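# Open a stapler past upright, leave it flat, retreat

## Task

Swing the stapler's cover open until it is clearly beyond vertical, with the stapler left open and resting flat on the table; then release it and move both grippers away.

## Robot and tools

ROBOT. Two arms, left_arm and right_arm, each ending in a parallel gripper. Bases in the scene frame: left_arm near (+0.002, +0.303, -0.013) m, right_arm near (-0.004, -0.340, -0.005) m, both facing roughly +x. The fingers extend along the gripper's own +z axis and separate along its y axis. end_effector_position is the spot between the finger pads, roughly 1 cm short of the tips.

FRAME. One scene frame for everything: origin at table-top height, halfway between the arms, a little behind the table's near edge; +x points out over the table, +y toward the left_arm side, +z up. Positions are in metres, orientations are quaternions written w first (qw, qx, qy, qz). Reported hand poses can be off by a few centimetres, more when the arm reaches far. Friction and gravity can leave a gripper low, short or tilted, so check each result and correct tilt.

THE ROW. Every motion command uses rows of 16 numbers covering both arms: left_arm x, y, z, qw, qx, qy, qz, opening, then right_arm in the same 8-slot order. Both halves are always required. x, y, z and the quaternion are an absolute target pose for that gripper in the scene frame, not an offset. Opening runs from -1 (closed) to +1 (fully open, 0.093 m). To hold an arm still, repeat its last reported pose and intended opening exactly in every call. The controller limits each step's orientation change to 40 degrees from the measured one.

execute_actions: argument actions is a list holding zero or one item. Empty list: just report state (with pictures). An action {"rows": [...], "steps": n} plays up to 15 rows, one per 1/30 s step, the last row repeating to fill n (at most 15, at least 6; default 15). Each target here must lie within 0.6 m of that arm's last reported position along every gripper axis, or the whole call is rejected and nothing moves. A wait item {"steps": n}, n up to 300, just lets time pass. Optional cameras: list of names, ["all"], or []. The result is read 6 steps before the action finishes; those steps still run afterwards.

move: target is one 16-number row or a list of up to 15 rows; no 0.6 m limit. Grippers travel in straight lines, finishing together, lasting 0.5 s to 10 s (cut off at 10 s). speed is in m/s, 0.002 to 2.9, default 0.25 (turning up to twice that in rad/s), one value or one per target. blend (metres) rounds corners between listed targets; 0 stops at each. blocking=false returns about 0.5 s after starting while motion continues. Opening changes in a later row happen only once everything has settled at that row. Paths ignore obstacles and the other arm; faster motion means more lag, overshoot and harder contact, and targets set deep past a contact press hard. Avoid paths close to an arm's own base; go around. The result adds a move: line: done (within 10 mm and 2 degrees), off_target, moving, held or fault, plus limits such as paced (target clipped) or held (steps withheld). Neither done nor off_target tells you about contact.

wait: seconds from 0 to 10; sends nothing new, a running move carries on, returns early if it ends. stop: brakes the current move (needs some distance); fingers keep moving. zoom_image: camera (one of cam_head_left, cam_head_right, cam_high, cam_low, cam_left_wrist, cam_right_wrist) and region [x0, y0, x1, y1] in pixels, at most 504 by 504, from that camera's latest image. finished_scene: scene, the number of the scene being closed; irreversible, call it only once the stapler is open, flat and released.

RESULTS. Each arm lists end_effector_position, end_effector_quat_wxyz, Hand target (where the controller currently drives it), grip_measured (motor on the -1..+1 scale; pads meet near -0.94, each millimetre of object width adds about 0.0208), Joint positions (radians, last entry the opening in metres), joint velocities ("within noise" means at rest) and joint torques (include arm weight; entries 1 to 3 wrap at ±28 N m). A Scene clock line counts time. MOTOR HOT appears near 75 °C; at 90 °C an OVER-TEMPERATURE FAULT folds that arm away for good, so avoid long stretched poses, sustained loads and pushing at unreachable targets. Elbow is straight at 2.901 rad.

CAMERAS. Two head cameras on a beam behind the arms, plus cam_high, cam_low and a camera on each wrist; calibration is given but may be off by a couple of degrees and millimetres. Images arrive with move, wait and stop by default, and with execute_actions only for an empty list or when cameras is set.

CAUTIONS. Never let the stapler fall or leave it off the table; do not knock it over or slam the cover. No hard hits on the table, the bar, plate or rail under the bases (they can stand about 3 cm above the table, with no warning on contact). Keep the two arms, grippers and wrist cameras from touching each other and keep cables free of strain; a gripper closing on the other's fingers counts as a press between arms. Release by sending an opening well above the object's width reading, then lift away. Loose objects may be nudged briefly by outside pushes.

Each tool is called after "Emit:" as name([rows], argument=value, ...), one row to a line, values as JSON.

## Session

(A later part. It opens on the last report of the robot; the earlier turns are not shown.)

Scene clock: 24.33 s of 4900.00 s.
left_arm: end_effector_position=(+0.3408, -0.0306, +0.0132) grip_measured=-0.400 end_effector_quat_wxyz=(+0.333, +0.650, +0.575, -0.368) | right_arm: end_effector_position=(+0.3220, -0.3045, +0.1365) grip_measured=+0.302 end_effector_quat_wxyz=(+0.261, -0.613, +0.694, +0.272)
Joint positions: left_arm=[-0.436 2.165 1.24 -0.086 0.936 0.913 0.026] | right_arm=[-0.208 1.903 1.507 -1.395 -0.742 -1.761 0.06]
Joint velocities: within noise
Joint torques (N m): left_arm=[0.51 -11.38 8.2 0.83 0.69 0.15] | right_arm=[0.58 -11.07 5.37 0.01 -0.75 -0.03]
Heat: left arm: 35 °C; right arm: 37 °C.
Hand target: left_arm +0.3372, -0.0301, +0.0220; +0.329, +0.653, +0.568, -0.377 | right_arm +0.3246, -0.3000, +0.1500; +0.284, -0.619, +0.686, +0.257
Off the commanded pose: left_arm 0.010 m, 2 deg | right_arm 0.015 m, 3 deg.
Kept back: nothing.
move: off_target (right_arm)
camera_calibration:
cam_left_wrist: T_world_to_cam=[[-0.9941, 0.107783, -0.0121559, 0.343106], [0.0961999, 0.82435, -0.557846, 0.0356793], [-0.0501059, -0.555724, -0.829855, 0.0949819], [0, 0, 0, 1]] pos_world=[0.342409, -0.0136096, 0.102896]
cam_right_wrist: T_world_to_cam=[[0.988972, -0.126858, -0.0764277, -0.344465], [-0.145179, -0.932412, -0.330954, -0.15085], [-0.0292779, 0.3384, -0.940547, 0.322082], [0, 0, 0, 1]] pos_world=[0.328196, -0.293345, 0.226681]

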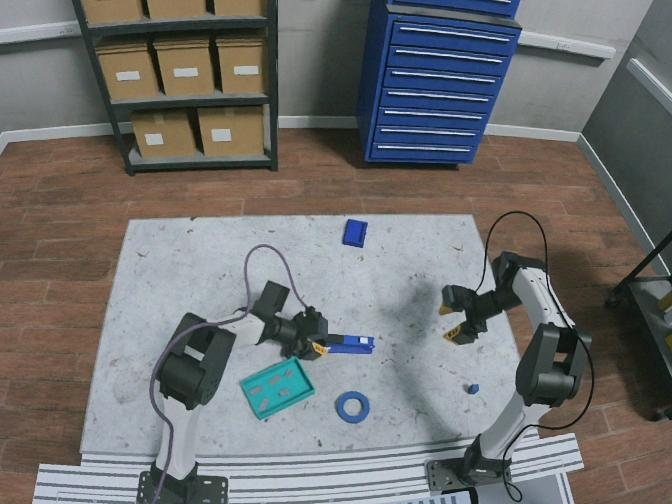

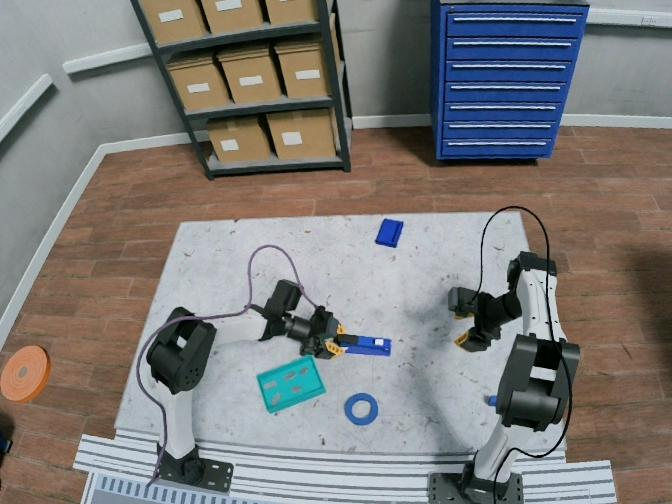

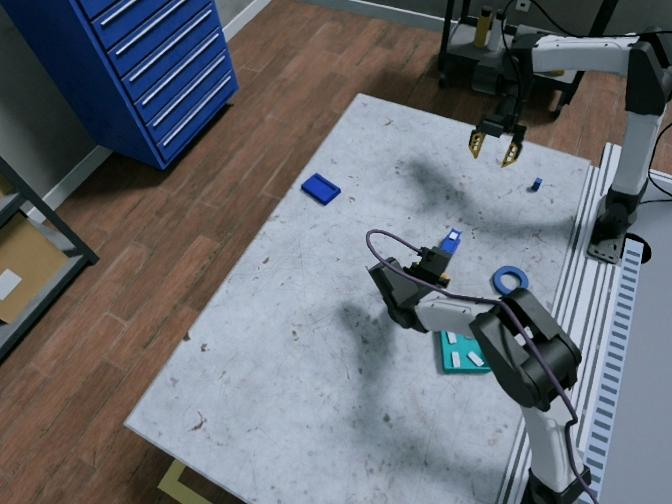

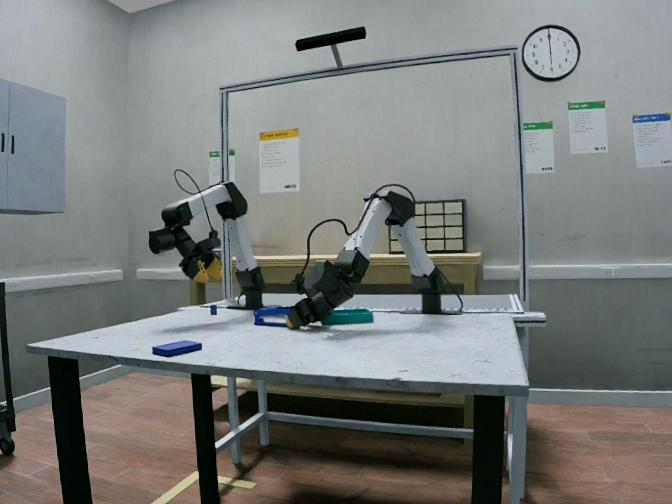

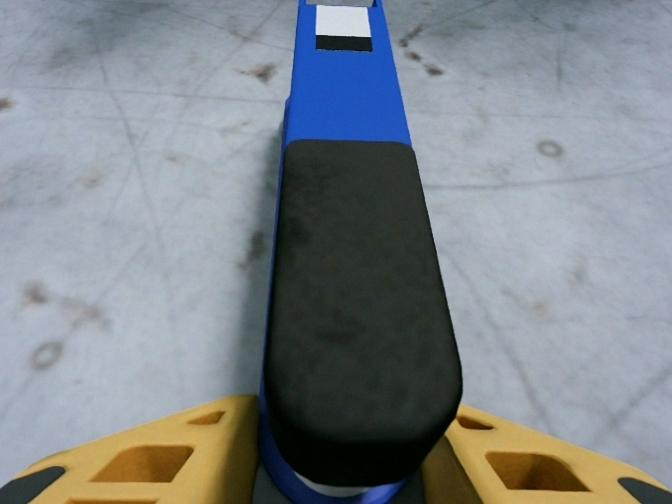

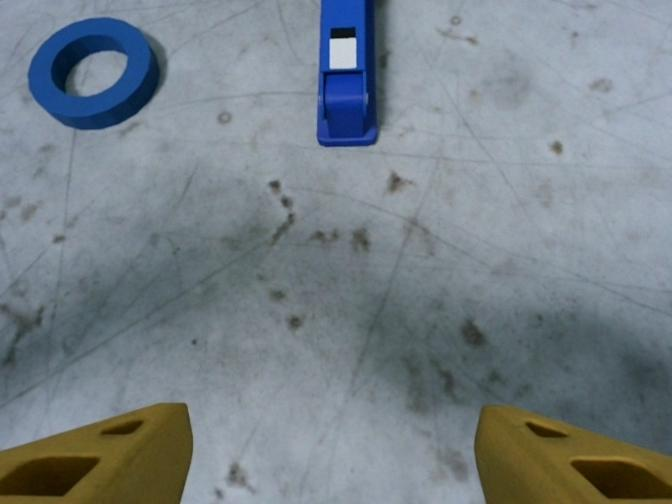

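Emit:
move([
  [0.337,-0.030,0.025,0.328,0.654,0.568,-0.3775,-0.45,0.345,-0.125,0.105,0.289,-0.606,0.697,0.251,0.2],
], speed=0.25, cameras=["cam_right_wrist","cam_low","cam_head_right"])

Emit:
zoom_image(camera="cam_low", region=[220, 240, 350, 350])

Scene clock: 26.77 s of 4900.00 s.
left_arm: end_effector_position=(+0.3396, -0.0302, +0.0131) grip_measured=-0.400 end_effector_quat_wxyz=(+0.329, +0.651, +0.576, -0.370) | right_arm: end_effector_position=(+0.3394, -0.1249, +0.0968) grip_measured=+0.202 end_effector_quat_wxyz=(+0.271, -0.605, +0.700, +0.264)
Joint positions: left_arm=[-0.436 2.165 1.245 -0.103 0.938 0.92 0.026] | right_arm=[0.315 1.857 1.27 -0.676 -0.718 -1.015 0.055]
Joint velocities: within noise
Joint torques (N m): left_arm=[0.51 -11.88 8.14 0.79 0.68 0.16] | right_arm=[-0.14 -9.7 6.24 1.09 -0.38 0.02]
Heat: left arm: 35 °C; right arm: 38 °C.
Hand target: left_arm +0.3370, -0.0302, +0.0249; +0.329, +0.653, +0.568, -0.377 | right_arm +0.3449, -0.1250, +0.1051; +0.289, -0.606, +0.697, +0.251
Off the commanded pose: left_arm 0.012 m, 1 deg | right_arm 0.010 m, 3 deg.
Kept back: nothing.
move: off_target (left_arm, right_arm)
camera_calibration:
cam_right_wrist: T_world_to_cam=[[0.986071, -0.15466, -0.0611845, -0.345903], [-0.166252, -0.927229, -0.335568, 0.0142758], [-0.00483308, 0.341066, -0.940027, 0.216461], [0, 0, 0, 1]] pos_world=[0.344505, -0.114088, 0.187106]
Images, in order (width x height): cam_head_right 672x504, cam_low 672x504, cam_right_wrist 672x504.

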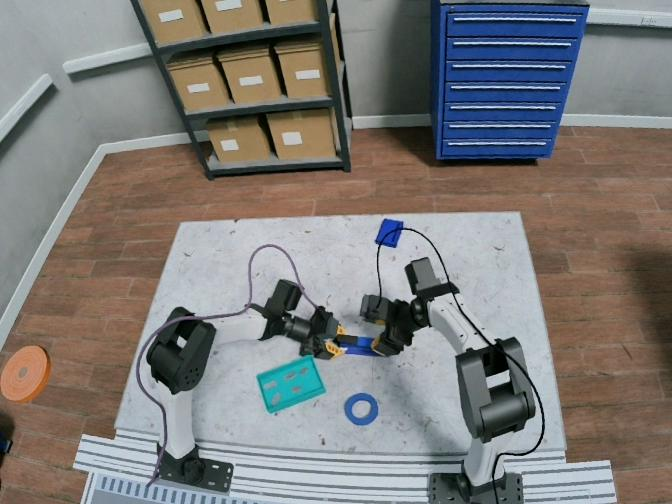

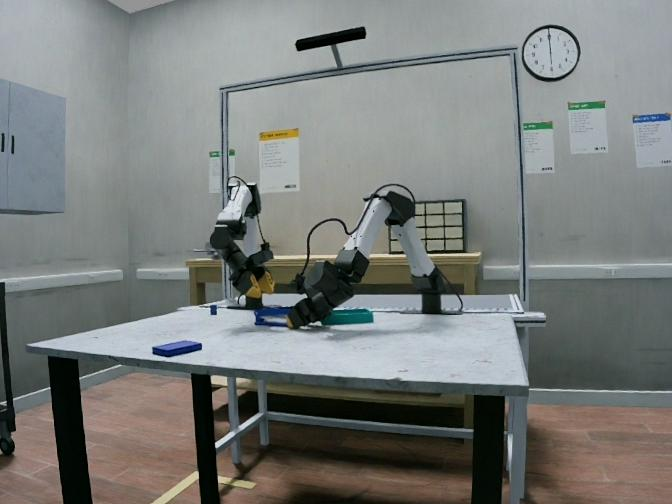

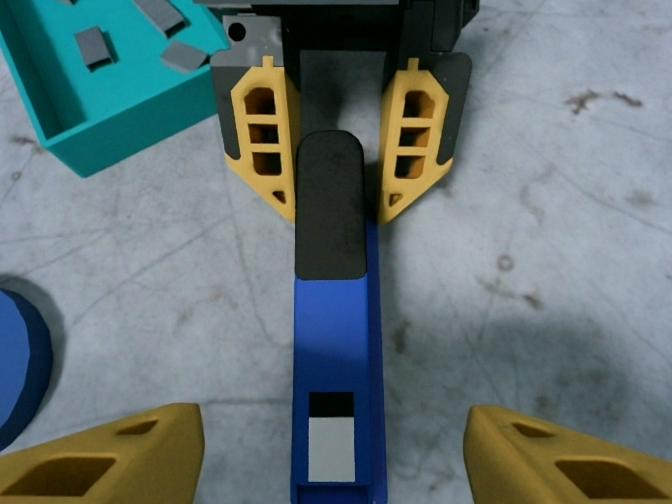

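Scaled by 3.877.

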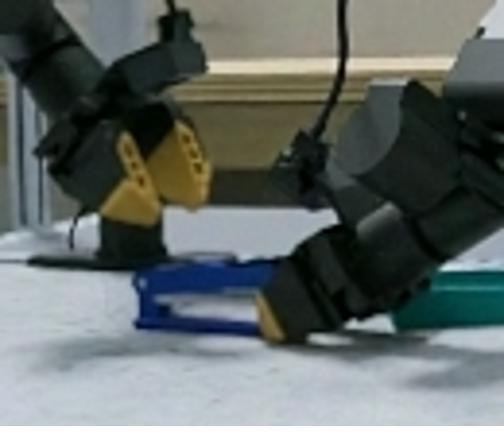

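Emit:
move([
  [0.337,-0.030,0.025,0.328,0.654,0.568,-0.3775,-0.45,0.3510,-0.0775,0.048,0.289,-0.606,0.697,0.251,0.2],
], speed=0.1, cameras=["cam_right_wrist","cam_low"])

Emit:
zoom_image(camera="cam_low", region=[220, 240, 350, 350])

Scene clock: 29.40 s of 4900.00 s.
left_arm: end_effector_position=(+0.3395, -0.0302, +0.0131) grip_measured=-0.400 end_effector_quat_wxyz=(+0.329, +0.651, +0.576, -0.370) | right_arm: end_effector_position=(+0.3466, -0.0795, +0.0527) grip_measured=+0.202 end_effector_quat_wxyz=(+0.285, -0.607, +0.696, +0.257)
Joint positions: left_arm=[-0.436 2.165 1.245 -0.104 0.938 0.92 0.026] | right_arm=[0.43 1.961 1.2 -0.379 -0.671 -0.873 0.055]
Joint velocities: within noise
Joint torques (N m): left_arm=[0.51 -11.88 8.14 0.8 0.69 0.16] | right_arm=[0.25 -7.39 6.06 1.35 -0.39 -0.02]
Heat: left arm: 36 °C; right arm: 39 °C.
Hand target: left_arm +0.3370, -0.0302, +0.0248; +0.329, +0.653, +0.568, -0.377 | right_arm +0.3509, -0.0777, +0.0481; +0.289, -0.606, +0.697, +0.251
Off the commanded pose: left_arm 0.012 m, 1 deg | right_arm 0.007 m, 1 deg.
Kept back: nothing.
move: off_target (left_arm)
camera_calibration:
cam_right_wrist: T_world_to_cam=[[0.986909, -0.158314, -0.0307805, -0.350865], [-0.159086, -0.924244, -0.347081, 0.0411342], [0.0264989, 0.347434, -0.93733, 0.149019], [0, 0, 0, 1]] pos_world=[0.348867, -0.0693028, 0.143157]
Images, in order (width x height): cam_low 672x504, cam_right_wrist 672x504.

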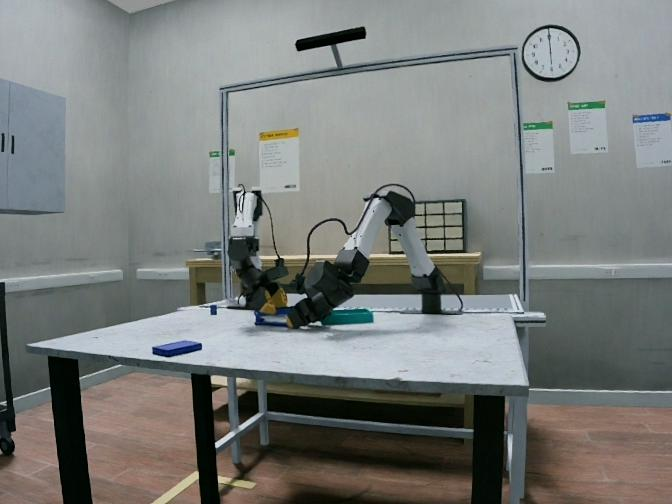

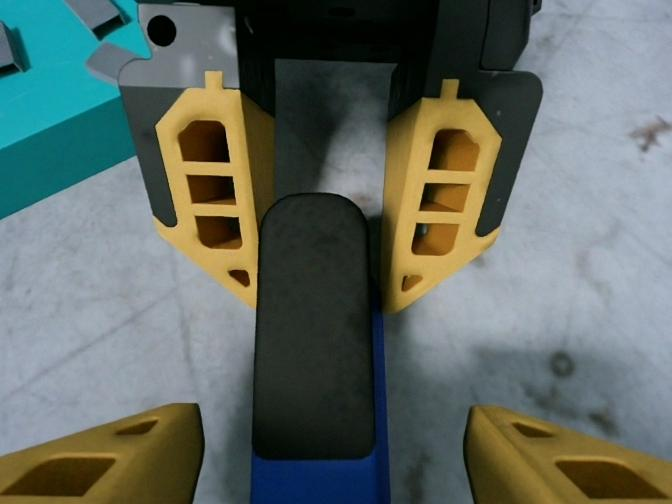

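Scaled by 3.877.

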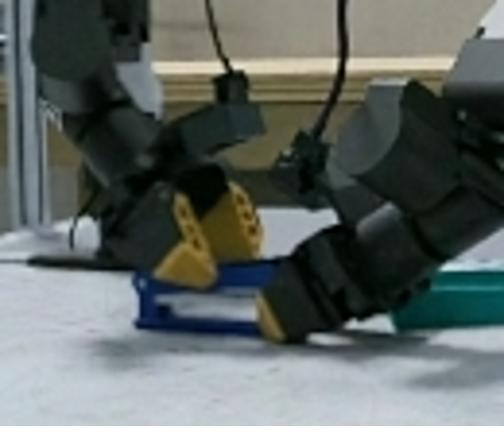

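Emit:
move([
  [0.337,-0.030,0.025,0.328,0.654,0.568,-0.3775,-0.45,0.3495,-0.0845,0.0455,0.331,-0.590,0.678,0.287,0.2],
], speed=0.1, cameras=["cam_right_wrist","cam_low"])

Emit:
zoom_image(camera="cam_low", region=[220, 240, 350, 350])

Scene clock: 31.20 s of 4900.00 s.
left_arm: end_effector_position=(+0.3395, -0.0302, +0.0131) grip_measured=-0.400 end_effector_quat_wxyz=(+0.329, +0.651, +0.576, -0.370) | right_arm: end_effector_position=(+0.3464, -0.0856, +0.0443) grip_measured=+0.202 end_effector_quat_wxyz=(+0.321, -0.594, +0.682, +0.280)
Joint positions: left_arm=[-0.436 2.165 1.245 -0.104 0.938 0.92 0.026] | right_arm=[0.392 1.961 1.097 -0.214 -0.751 -0.862 0.055]
Joint velocities: within noise
Joint torques (N m): left_arm=[0.5 -11.85 8.16 0.8 0.69 0.15] | right_arm=[-0.62 -7.73 5.63 1.45 -0.72 0.01]
Heat: left arm: 36 °C; right arm: 39 °C.
Hand target: left_arm +0.3370, -0.0302, +0.0248; +0.329, +0.653, +0.568, -0.377 | right_arm +0.3494, -0.0846, +0.0456; +0.331, -0.590, +0.678, +0.287
Off the commanded pose: left_arm 0.012 m, 1 deg | right_arm 0.003 m, 2 deg.
Kept back: nothing.
move: off_target (left_arm)
camera_calibration:
cam_right_wrist: T_world_to_cam=[[0.986516, -0.162124, -0.0224068, -0.352508], [-0.155749, -0.887895, -0.432879, 0.0382367], [0.0502853, 0.430532, -0.901173, 0.140616], [0, 0, 0, 1]] pos_world=[0.34664, -0.0837396, 0.135373]
Images, in order (width x height): cam_low 672x504, cam_right_wrist 672x504.

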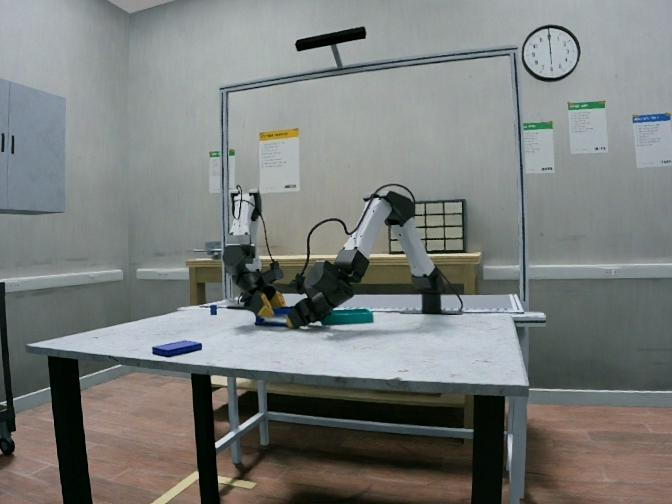

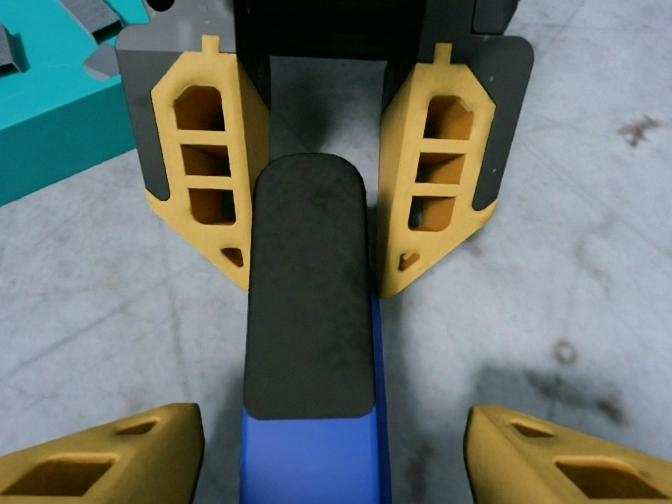

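Scaled by 3.877.

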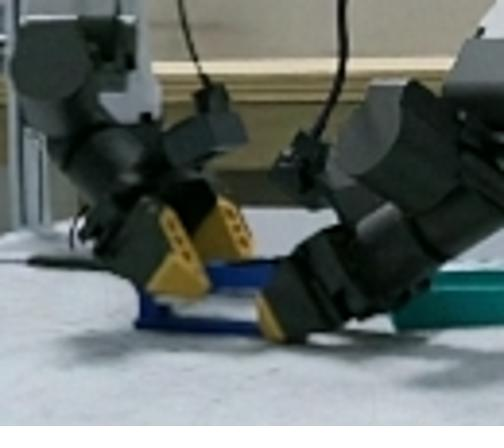

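Emit:
move([
  [0.337,-0.030,0.025,0.328,0.654,0.568,-0.3775,-0.45,0.3495,-0.0845,0.0465,0.331,-0.590,0.678,0.287,-0.25],
  [0.337,-0.030,0.025,0.328,0.654,0.568,-0.3775,-0.45,0.3495,-0.0845,0.0465,0.331,-0.590,0.678,0.287,-0.43],
  [0.337,-0.030,0.025,0.328,0.654,0.568,-0.3775,-0.45,0.3495,-0.0845,0.0465,0.331,-0.590,0.678,0.287,-0.49],
], speed=0.1, cameras=["cam_right_wrist"])

Scene clock: 34.67 s of 4900.00 s.
left_arm: end_effector_position=(+0.3399, -0.0298, +0.0131) grip_measured=-0.400 end_effector_quat_wxyz=(+0.329, +0.650, +0.576, -0.370) | right_arm: end_effector_position=(+0.3432, -0.0845, +0.0443) grip_measured=-0.484 end_effector_quat_wxyz=(+0.319, -0.594, +0.680, +0.288)
Joint positions: left_arm=[-0.435 2.165 1.245 -0.105 0.938 0.919 0.026] | right_arm=[0.393 1.961 1.093 -0.216 -0.766 -0.861 0.022]
Joint velocities: within noise
Joint torques (N m): left_arm=[0.42 -11.85 8.13 0.82 0.69 0.17] | right_arm=[-0.62 -8.01 6.02 1.42 -0.53 -0.02]
Heat: left arm: 37 °C; right arm: 38 °C.
Hand target: left_arm +0.3370, -0.0301, +0.0248; +0.329, +0.653, +0.568, -0.377 | right_arm +0.3493, -0.0846, +0.0465; +0.331, -0.590, +0.678, +0.287
Off the commanded pose: left_arm 0.012 m, 1 deg | right_arm 0.007 m, 1 deg.
Kept back: nothing.
move: off_target (left_arm)
camera_calibration:
cam_right_wrist: T_world_to_cam=[[0.987474, -0.153868, -0.034914, -0.348164], [-0.153418, -0.884706, -0.44018, 0.0385033], [0.0368409, 0.440023, -0.89723, 0.14553], [0, 0, 0, 1]] pos_world=[0.344349, -0.0835437, 0.135366]
Images, in order (width x height): cam_right_wrist 672x504.

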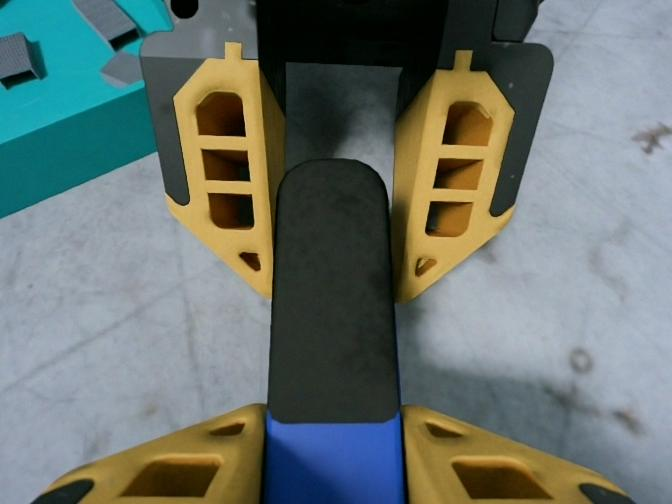

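Emit:
move([
  [0.337,-0.030,0.022,0.328,0.654,0.568,-0.3775,-0.45,0.3465,-0.0945,0.067,0.4055,-0.553,0.6365,0.3525,-0.50],
  [0.337,-0.030,0.022,0.328,0.654,0.568,-0.3775,-0.45,0.3445,-0.1078,0.083,0.4596,-0.520,0.5985,0.3995,-0.50],
], speed=0.06, blend=0.005, cameras=["cam_right_wrist","cam_low"])

Emit:
zoom_image(camera="cam_low", region=[220, 240, 350, 350])

Scene clock: 39.00 s of 4900.00 s.
left_arm: end_effector_position=(+0.3332, -0.0348, +0.0173) grip_measured=-0.400 end_effector_quat_wxyz=(+0.322, +0.645, +0.574, -0.389) | right_arm: end_effector_position=(+0.3335, -0.0978, +0.0672) grip_measured=-0.494 end_effector_quat_wxyz=(+0.434, -0.529, +0.608, +0.402)
Joint positions: left_arm=[-0.445 2.165 1.25 -0.113 0.969 0.896 0.026] | right_arm=[0.284 1.961 0.838 0.364 -1.108 -0.639 0.021]
Joint velocities: within noise
Joint torques (N m): left_arm=[1.44 -11.38 7.28 1.02 0.32 0.37] | right_arm=[-3.14 -9.03 5.33 1.75 -0.7 0.05]
Heat: left arm: 38 °C; right arm: 39 °C.
Hand target: left_arm +0.3369, -0.0300, +0.0219; +0.329, +0.653, +0.568, -0.377 | right_arm +0.3440, -0.1078, +0.0826; +0.458, -0.522, +0.599, +0.399
Off the commanded pose: left_arm 0.008 m, 2 deg | right_arm 0.022 m, 3 deg.
Kept back: nothing.
move: off_target (right_arm)
camera_calibration:
cam_right_wrist: T_world_to_cam=[[0.989626, -0.130787, -0.0594625, -0.336649], [-0.131696, -0.66039, -0.739284, 0.0701904], [0.05742, 0.739445, -0.670763, 0.179416], [0, 0, 0, 1]] pos_world=[0.332098, -0.130345, 0.152218]
Images, in order (width x height): cam_low 672x504, cam_right_wrist 672x504.

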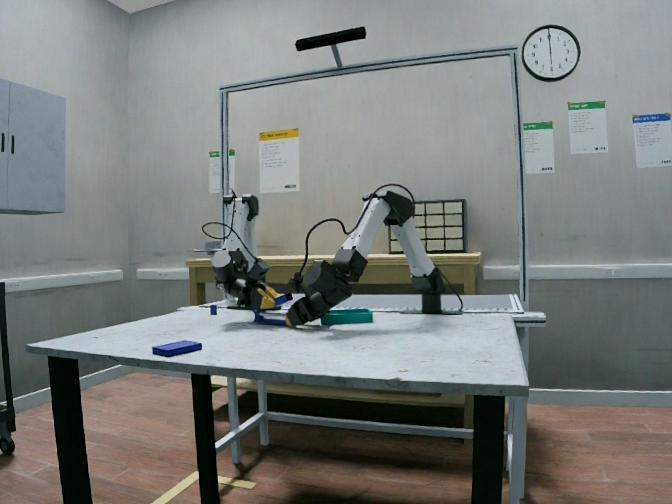

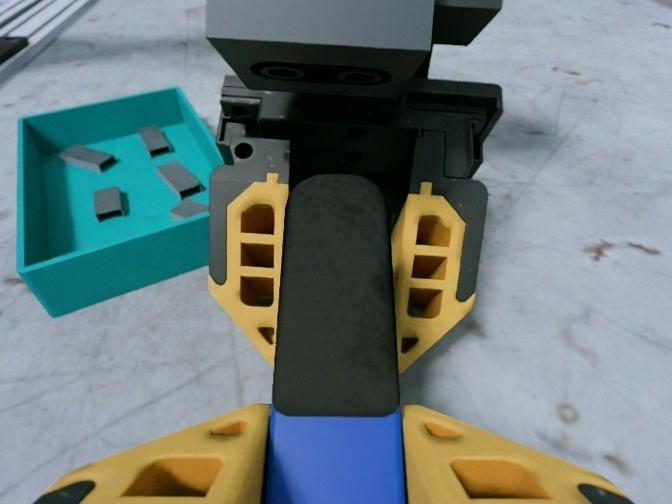

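Scaled by 3.877.

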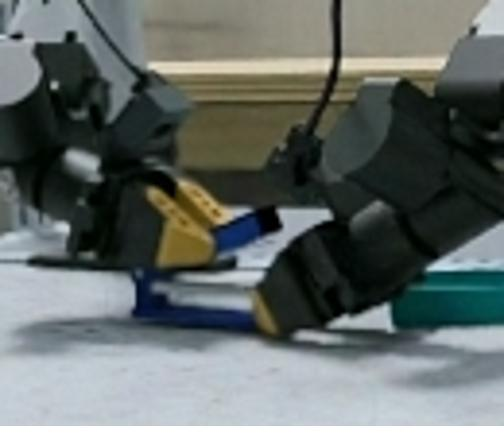

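Emit:
zoom_image(camera="cam_low", region=[240, 285, 300, 330])

Emit:
execute_actions(actions=[], cameras=["cam_high","cam_head_left","cam_head_right"])

Emit:
zoom_image(camera="cam_high", region=[400, 200, 500, 290])

Scaled by 8.400.

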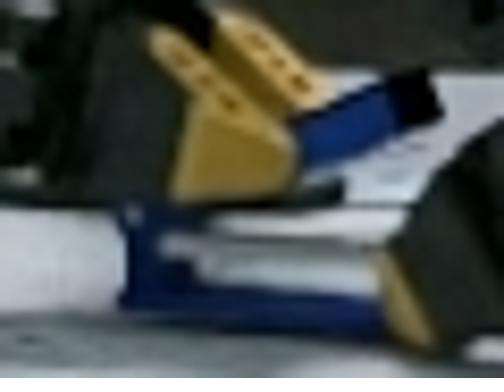

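Scene clock: 39.60 s of 4900.00 s.
left_arm: end_effector_position=(+0.3332, -0.0348, +0.0173) grip_measured=-0.400 end_effector_quat_wxyz=(+0.322, +0.645, +0.574, -0.389) | right_arm: end_effector_position=(+0.3335, -0.0976, +0.0679) grip_measured=-0.494 end_effector_quat_wxyz=(+0.435, -0.529, +0.607, +0.403)
Joint positions: left_arm=[-0.445 2.165 1.25 -0.113 0.969 0.896 0.026] | right_arm=[0.284 1.961 0.838 0.369 -1.11 -0.635 0.021]
Joint velocities: within noise
Joint torques (N m): left_arm=[1.44 -11.38 7.31 1.02 0.32 0.38] | right_arm=[-3.08 -9.1 5.55 1.76 -0.72 0.11]
Heat: left arm: 39 °C; right arm: 39 °C.
Hand target: left_arm +0.3369, -0.0300, +0.0219; +0.329, +0.653, +0.568, -0.377 | right_arm +0.3440, -0.1077, +0.0827; +0.458, -0.522, +0.599, +0.399
Off the commanded pose: left_arm 0.008 m, 2 deg | right_arm 0.021 m, 3 deg.
Steps of this call (1-18: nothing new was sent). Readings (end_effector_position of left_arm | right_arm):
1: (+0.3332, -0.0348, +0.0173) | (+0.3335, -0.0977, +0.0674)
2: (+0.3332, -0.0348, +0.0173) | (+0.3335, -0.0977, +0.0674)
4: (+0.3332, -0.0348, +0.0173) | (+0.3335, -0.0977, +0.0675)
8: (+0.3332, -0.0348, +0.0173) | (+0.3335, -0.0976, +0.0678)
18: the state above
Images, in order (width x height): cam_head_left 672x504, cam_head_right 672x504, cam_high 672x504.

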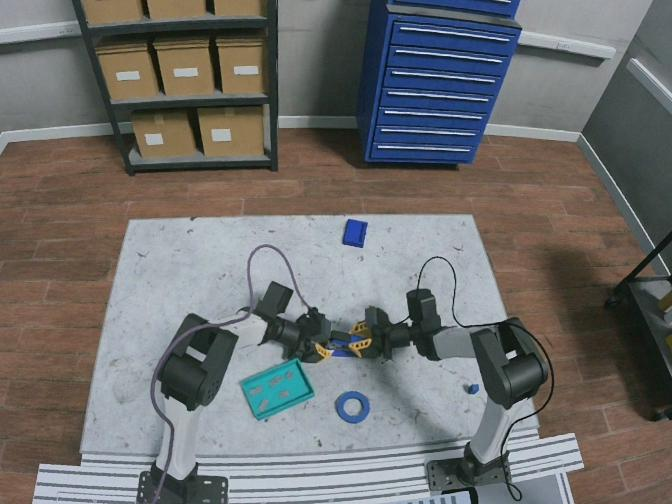

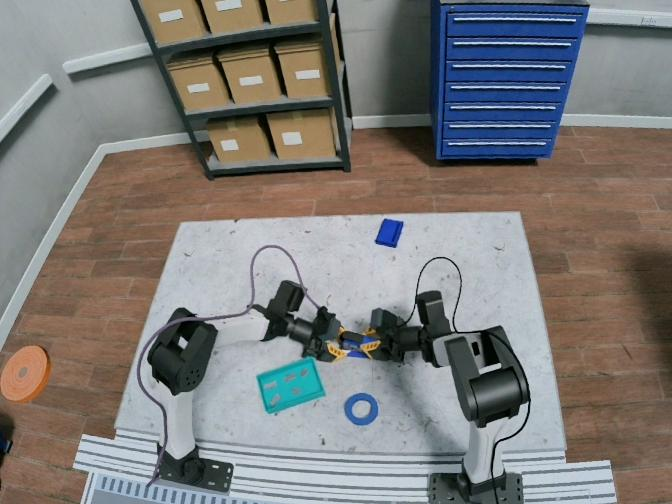

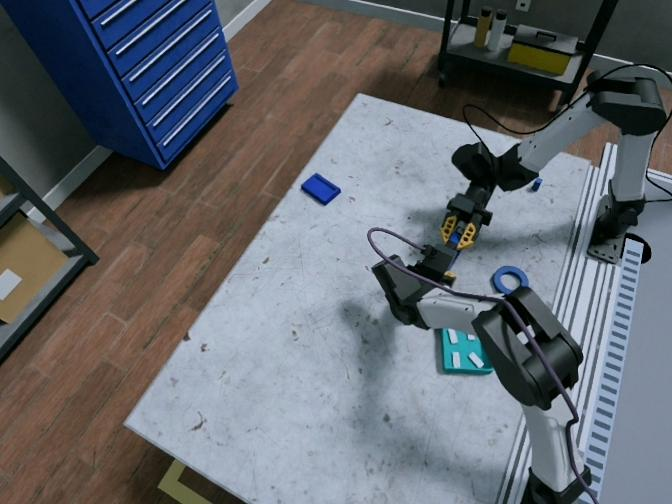

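Scaled by 5.040.

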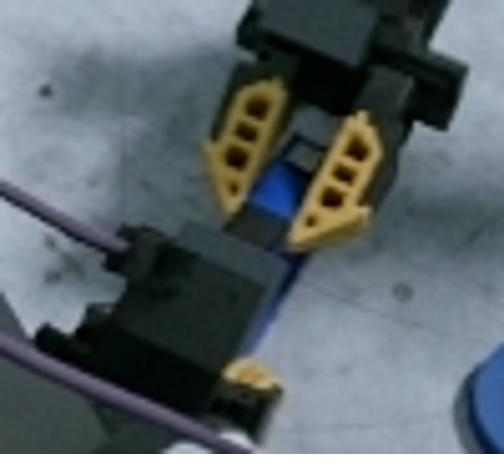

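Emit:
move([
  [0.337,-0.028,0.016,0.328,0.654,0.568,-0.3775,-0.45,0.3445,-0.114,0.088,0.4596,-0.520,0.5985,0.3995,-0.50],
  [0.337,-0.028,0.016,0.328,0.654,0.568,-0.3775,-0.45,0.3430,-0.130,0.097,0.4596,-0.520,0.5985,0.3995,-0.50],
], speed=0.05, blend=0.005, cameras=["cam_right_wrist","cam_low"])

Emit:
zoom_image(camera="cam_low", region=[220, 240, 350, 350])

Scene clock: 41.07 s of 4900.00 s.
left_arm: end_effector_position=(+0.3318, -0.0440, +0.0232) grip_measured=-0.400 end_effector_quat_wxyz=(+0.333, +0.647, +0.560, -0.395) | right_arm: end_effector_position=(+0.3299, -0.1108, +0.0722) grip_measured=-0.494 end_effector_quat_wxyz=(+0.436, -0.531, +0.600, +0.411)
Joint positions: left_arm=[-0.461 2.165 1.25 -0.067 0.984 0.875 0.026] | right_arm=[0.243 1.941 0.837 0.29 -1.16 -0.705 0.021]
Joint velocities: within noise
Joint torques (N m): left_arm=[3.37 -10.61 6.11 0.79 0.16 0.59] | right_arm=[-5 -12.23 6.48 1.05 -0.7 0.05]
Heat: left arm: 39 °C; right arm: 39 °C.
Hand target: left_arm +0.3365, -0.0283, +0.0160; +0.329, +0.652, +0.568, -0.378 | right_arm +0.3425, -0.1290, +0.0958; +0.460, -0.520, +0.599, +0.399
Off the commanded pose: left_arm 0.018 m, 2 deg | right_arm 0.034 m, 3 deg.
Kept back: nothing.
move: off_target (left_arm, right_arm); blend cut to 0.0041 m at target 1
camera_calibration:
cam_right_wrist: T_world_to_cam=[[0.991722, -0.113522, -0.0600092, -0.333324], [-0.11978, -0.649442, -0.750918, 0.0628801], [0.0462734, 0.751889, -0.657663, 0.196772], [0, 0, 0, 1]] pos_world=[0.328991, -0.144953, 0.156625]
Images, in order (width x height): cam_low 672x504, cam_right_wrist 672x504.

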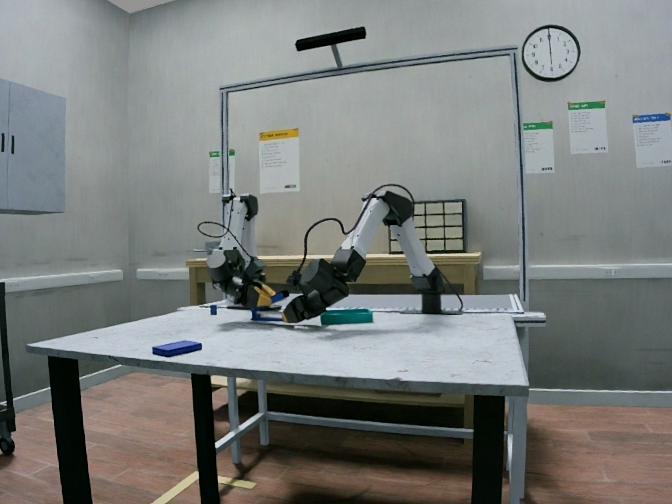

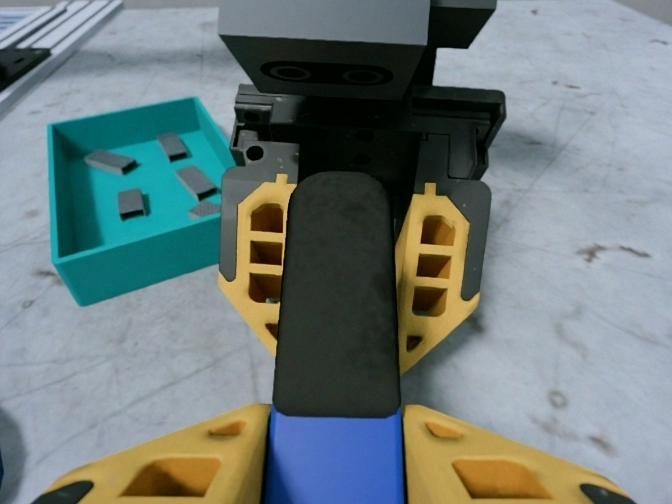

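Scaled by 3.877.

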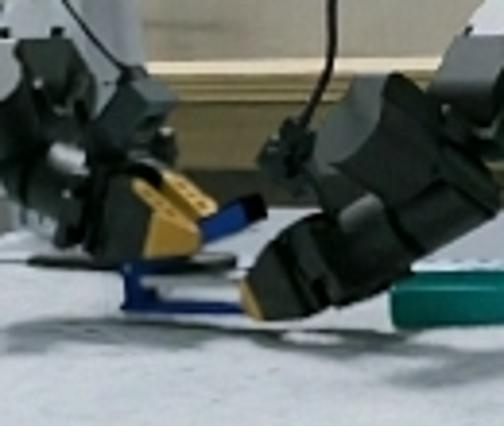

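Emit:
move([
  [0.338,-0.028,0.018,0.328,0.654,0.568,-0.3775,-0.5,0.339,-0.103,0.073,0.44,-0.531,0.612,0.38,-0.46],
], speed=0.05, cameras=["cam_right_wrist","cam_low"])

Emit:
zoom_image(camera="cam_low", region=[220, 240, 350, 350])

Scene clock: 42.57 s of 4900.00 s.
left_arm: end_effector_position=(+0.3318, -0.0373, +0.0197) grip_measured=-0.400 end_effector_quat_wxyz=(+0.329, +0.651, +0.561, -0.391) | right_arm: end_effector_position=(+0.3288, -0.1010, +0.0647) grip_measured=-0.459 end_effector_quat_wxyz=(+0.423, -0.534, +0.615, +0.397)
Joint positions: left_arm=[-0.449 2.165 1.25 -0.104 0.983 0.914 0.026] | right_arm=[0.282 1.941 0.837 0.287 -1.094 -0.685 0.023]
Joint velocities: within noise
Joint torques (N m): left_arm=[2.33 -10.63 7.16 0.95 0.22 0.27] | right_arm=[-0.8 -8.58 5.83 1.67 -0.31 0.07]
Heat: left arm: 39 °C; right arm: 40 °C.
Hand target: left_arm +0.3377, -0.0281, +0.0179; +0.328, +0.653, +0.568, -0.378 | right_arm +0.3387, -0.1031, +0.0732; +0.441, -0.533, +0.614, +0.381
Off the commanded pose: left_arm 0.011 m, 2 deg | right_arm 0.013 m, 3 deg.
Kept back: nothing.
move: off_target (left_arm, right_arm)
camera_calibration:
cam_right_wrist: T_world_to_cam=[[0.989163, -0.131447, -0.0654017, -0.332054], [-0.138049, -0.681053, -0.719104, 0.0642544], [0.0499821, 0.72034, -0.691818, 0.182287], [0, 0, 0, 1]] pos_world=[0.328214, -0.131195, 0.150598]
Images, in order (width x height): cam_low 672x504, cam_right_wrist 672x504.

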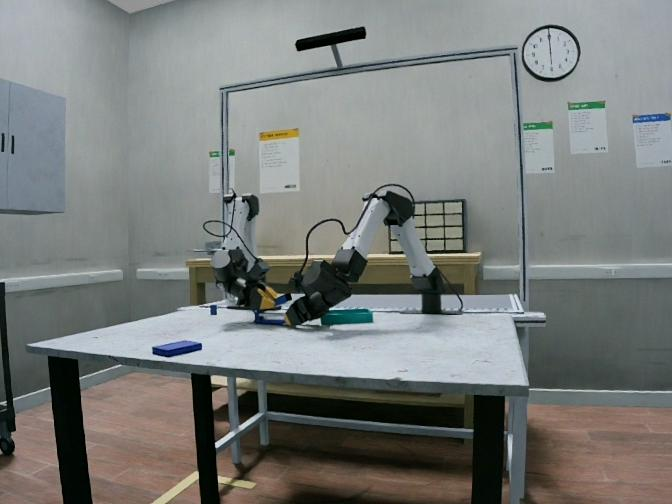

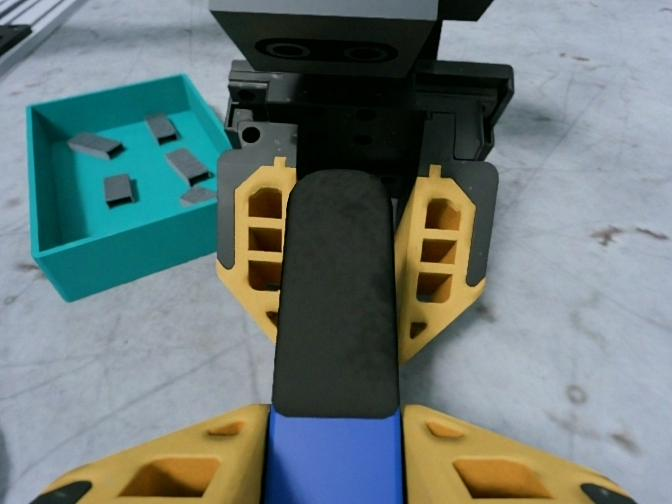

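Scaled by 3.877.

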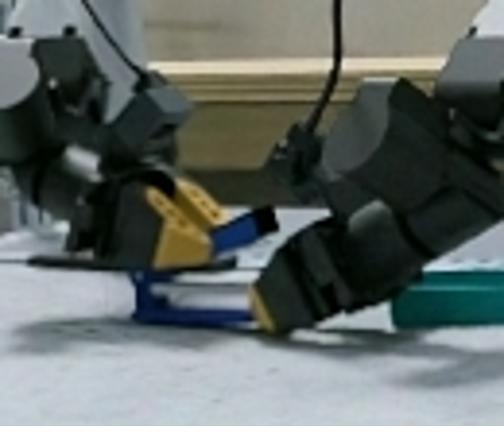

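Emit:
move([
  [0.340,-0.028,0.014,0.328,0.654,0.568,-0.3775,-0.6,0.341,-0.112,0.092,0.44,-0.531,0.612,0.38,-0.45],
], speed=0.04, cameras=["cam_right_wrist","cam_low"])

Emit:
zoom_image(camera="cam_low", region=[220, 240, 350, 350])

Scene clock: 43.73 s of 4900.00 s.
left_arm: end_effector_position=(+0.3311, -0.0374, +0.0201) grip_measured=-0.400 end_effector_quat_wxyz=(+0.329, +0.652, +0.559, -0.392) | right_arm: end_effector_position=(+0.3269, -0.1025, +0.0671) grip_measured=-0.449 end_effector_quat_wxyz=(+0.416, -0.534, +0.620, +0.397)
Joint positions: left_arm=[-0.449 2.165 1.25 -0.105 0.987 0.919 0.026] | right_arm=[0.28 1.924 0.847 0.23 -1.091 -0.703 0.024]
Joint velocities: within noise
Joint torques (N m): left_arm=[2.66 -9.5 7.75 1.02 0.13 0.28] | right_arm=[-2.66 -11.63 7.42 1.08 -0.53 -0.04]
Heat: left arm: 39 °C; right arm: 40 °C.
Hand target: left_arm +0.3396, -0.0279, +0.0140; +0.328, +0.654, +0.568, -0.378 | right_arm +0.3403, -0.1117, +0.0916; +0.442, -0.532, +0.614, +0.381
Off the commanded pose: left_arm 0.014 m, 2 deg | right_arm 0.030 m, 3 deg.
Kept back: nothing.
move: off_target (left_arm, right_arm)
camera_calibration:
cam_right_wrist: T_world_to_cam=[[0.988545, -0.130123, -0.0764598, -0.32919], [-0.145622, -0.689259, -0.70973, 0.065796], [0.0396517, 0.712735, -0.700312, 0.188273], [0, 0, 0, 1]] pos_world=[0.327535, -0.131674, 0.153378]
Images, in order (width x height): cam_low 672x504, cam_right_wrist 672x504.

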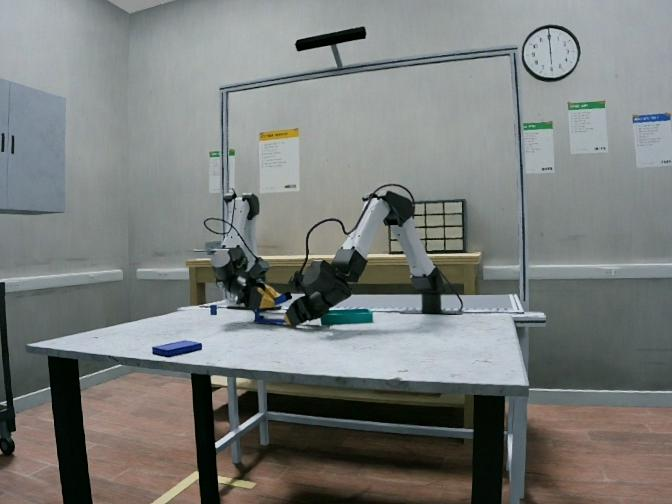

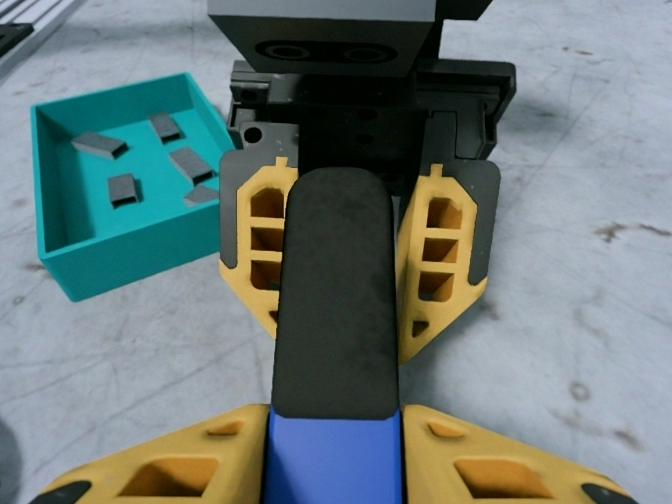

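Scaled by 3.877.

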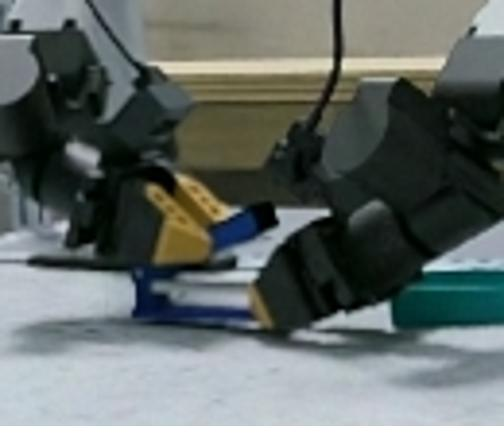

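Emit:
move([
  [0.340,-0.026,0.012,0.328,0.654,0.568,-0.3775,-0.6,0.343,-0.120,0.103,0.44,-0.531,0.612,0.38,-0.46],
  [0.340,-0.026,0.012,0.328,0.654,0.568,-0.3775,-0.6,0.340,-0.135,0.108,0.44,-0.531,0.612,0.38,-0.46],
], speed=0.04, blend=0.004, cameras=["cam_right_wrist","cam_low"])

Emit:
zoom_image(camera="cam_low", region=[220, 240, 350, 350])

Scene clock: 45.70 s of 4900.00 s.
left_arm: end_effector_position=(+0.3306, -0.0377, +0.0208) grip_measured=-0.400 end_effector_quat_wxyz=(+0.329, +0.652, +0.557, -0.395) | right_arm: end_effector_position=(+0.3239, -0.1237, +0.0856) grip_measured=-0.456 end_effector_quat_wxyz=(+0.416, -0.535, +0.616, +0.403)
Joint positions: left_arm=[-0.449 2.165 1.25 -0.105 0.993 0.919 0.026] | right_arm=[0.215 1.86 0.878 0.026 -1.145 -0.823 0.023]
Joint velocities: within noise
Joint torques (N m): left_arm=[2.97 -9.31 7.21 1.04 0.12 0.33] | right_arm=[-3.04 -10.65 7.94 1.06 -0.48 0.01]
Heat: left arm: 39 °C; right arm: 41 °C.
Hand target: left_arm +0.3394, -0.0259, +0.0121; +0.328, +0.653, +0.568, -0.378 | right_arm +0.3391, -0.1349, +0.1077; +0.441, -0.532, +0.614, +0.381
Off the commanded pose: left_arm 0.017 m, 2 deg | right_arm 0.030 m, 4 deg.
Kept back: nothing.
move: off_target (left_arm, right_arm)
camera_calibration:
cam_right_wrist: T_world_to_cam=[[0.989657, -0.119141, -0.079897, -0.326266], [-0.140153, -0.684308, -0.715598, 0.0632457], [0.0305829, 0.719395, -0.693928, 0.219744], [0, 0, 0, 1]] pos_world=[0.325036, -0.153675, 0.171677]
Images, in order (width x height): cam_low 672x504, cam_right_wrist 672x504.

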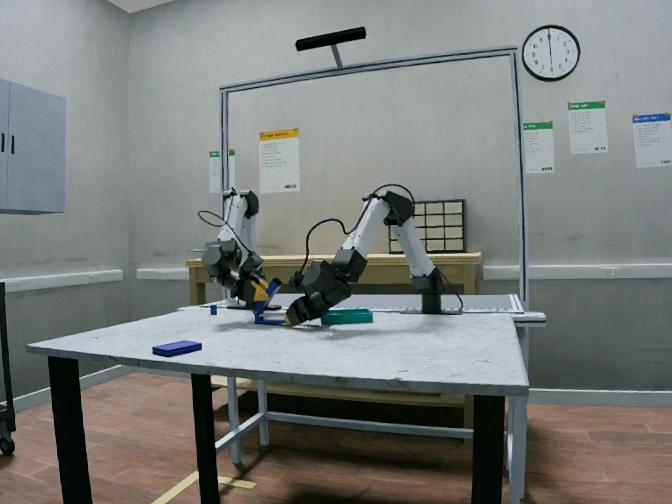

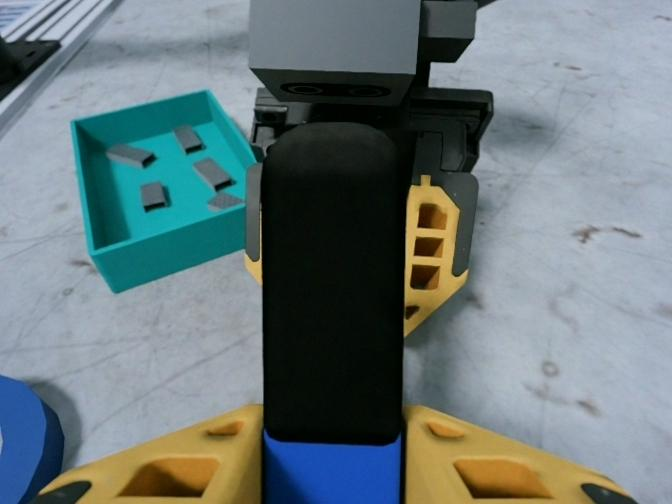

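Scaled by 3.877.

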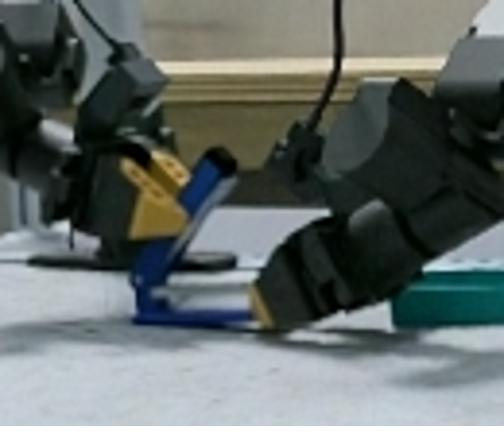

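Emit:
move([
  [0.340,-0.026,0.012,0.328,0.654,0.568,-0.3775,-0.6,0.337,-0.150,0.109,0.44,-0.531,0.612,0.38,-0.46],
  [0.340,-0.026,0.012,0.328,0.654,0.568,-0.3775,-0.6,0.335,-0.170,0.106,0.44,-0.531,0.612,0.38,-0.46],
], speed=0.04, blend=0.004, cameras=["cam_right_wrist","cam_low"])

Emit:
zoom_image(camera="cam_low", region=[220, 240, 350, 350])

Scene clock: 47.20 s of 4900.00 s.
left_arm: end_effector_position=(+0.3306, -0.0377, +0.0208) grip_measured=-0.400 end_effector_quat_wxyz=(+0.329, +0.651, +0.559, -0.395) | right_arm: end_effector_position=(+0.3194, -0.1578, +0.0956) grip_measured=-0.456 end_effector_quat_wxyz=(+0.427, -0.531, +0.605, +0.412)
Joint positions: left_arm=[-0.449 2.165 1.25 -0.105 0.993 0.915 0.026] | right_arm=[0.105 1.84 0.911 -0.218 -1.232 -1.044 0.023]
Joint velocities: within noise
Joint torques (N m): left_arm=[3 -9.32 7.19 1.05 0.13 0.4] | right_arm=[-2.66 -9.06 8.13 0.8 -0.3 -0.05]
Heat: left arm: 39 °C; right arm: 42 °C.
Hand target: left_arm +0.3394, -0.0259, +0.0121; +0.328, +0.653, +0.568, -0.378 | right_arm +0.3342, -0.1701, +0.1062; +0.442, -0.532, +0.614, +0.381
Off the commanded pose: left_arm 0.017 m, 2 deg | right_arm 0.022 m, 4 deg.
Kept back: nothing.
move: off_target (left_arm, right_arm)
camera_calibration:
cam_right_wrist: T_world_to_cam=[[0.991008, -0.11122, -0.0743852, -0.324739], [-0.129576, -0.659111, -0.740799, 0.0493787], [0.0333634, 0.743776, -0.667595, 0.251765], [0, 0, 0, 1]] pos_world=[0.319818, -0.190828, 0.180501]
Images, in order (width x height): cam_low 672x504, cam_right_wrist 672x504.

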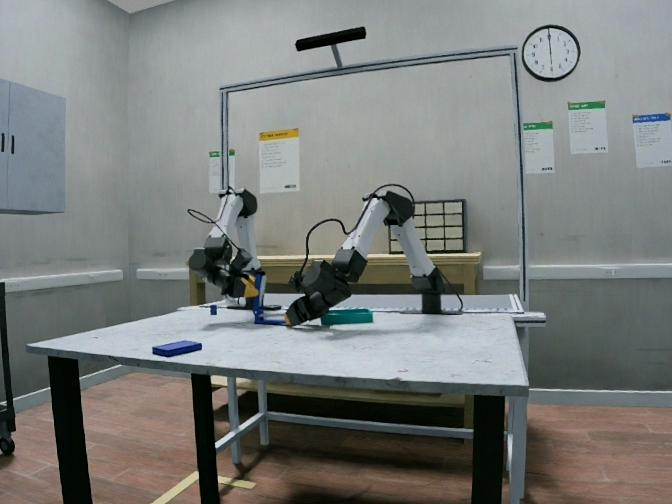

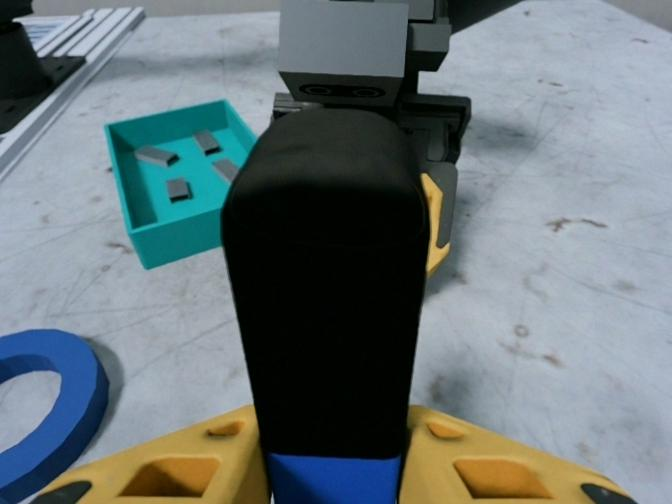

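Scaled by 3.877.

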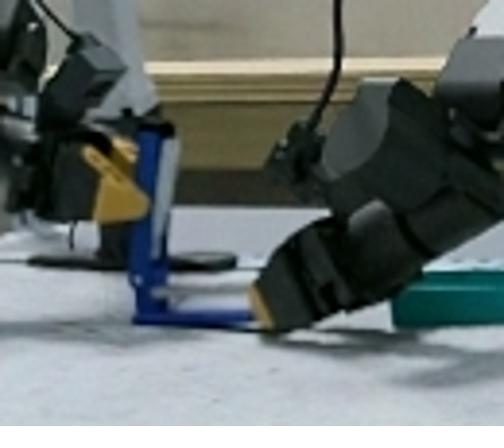

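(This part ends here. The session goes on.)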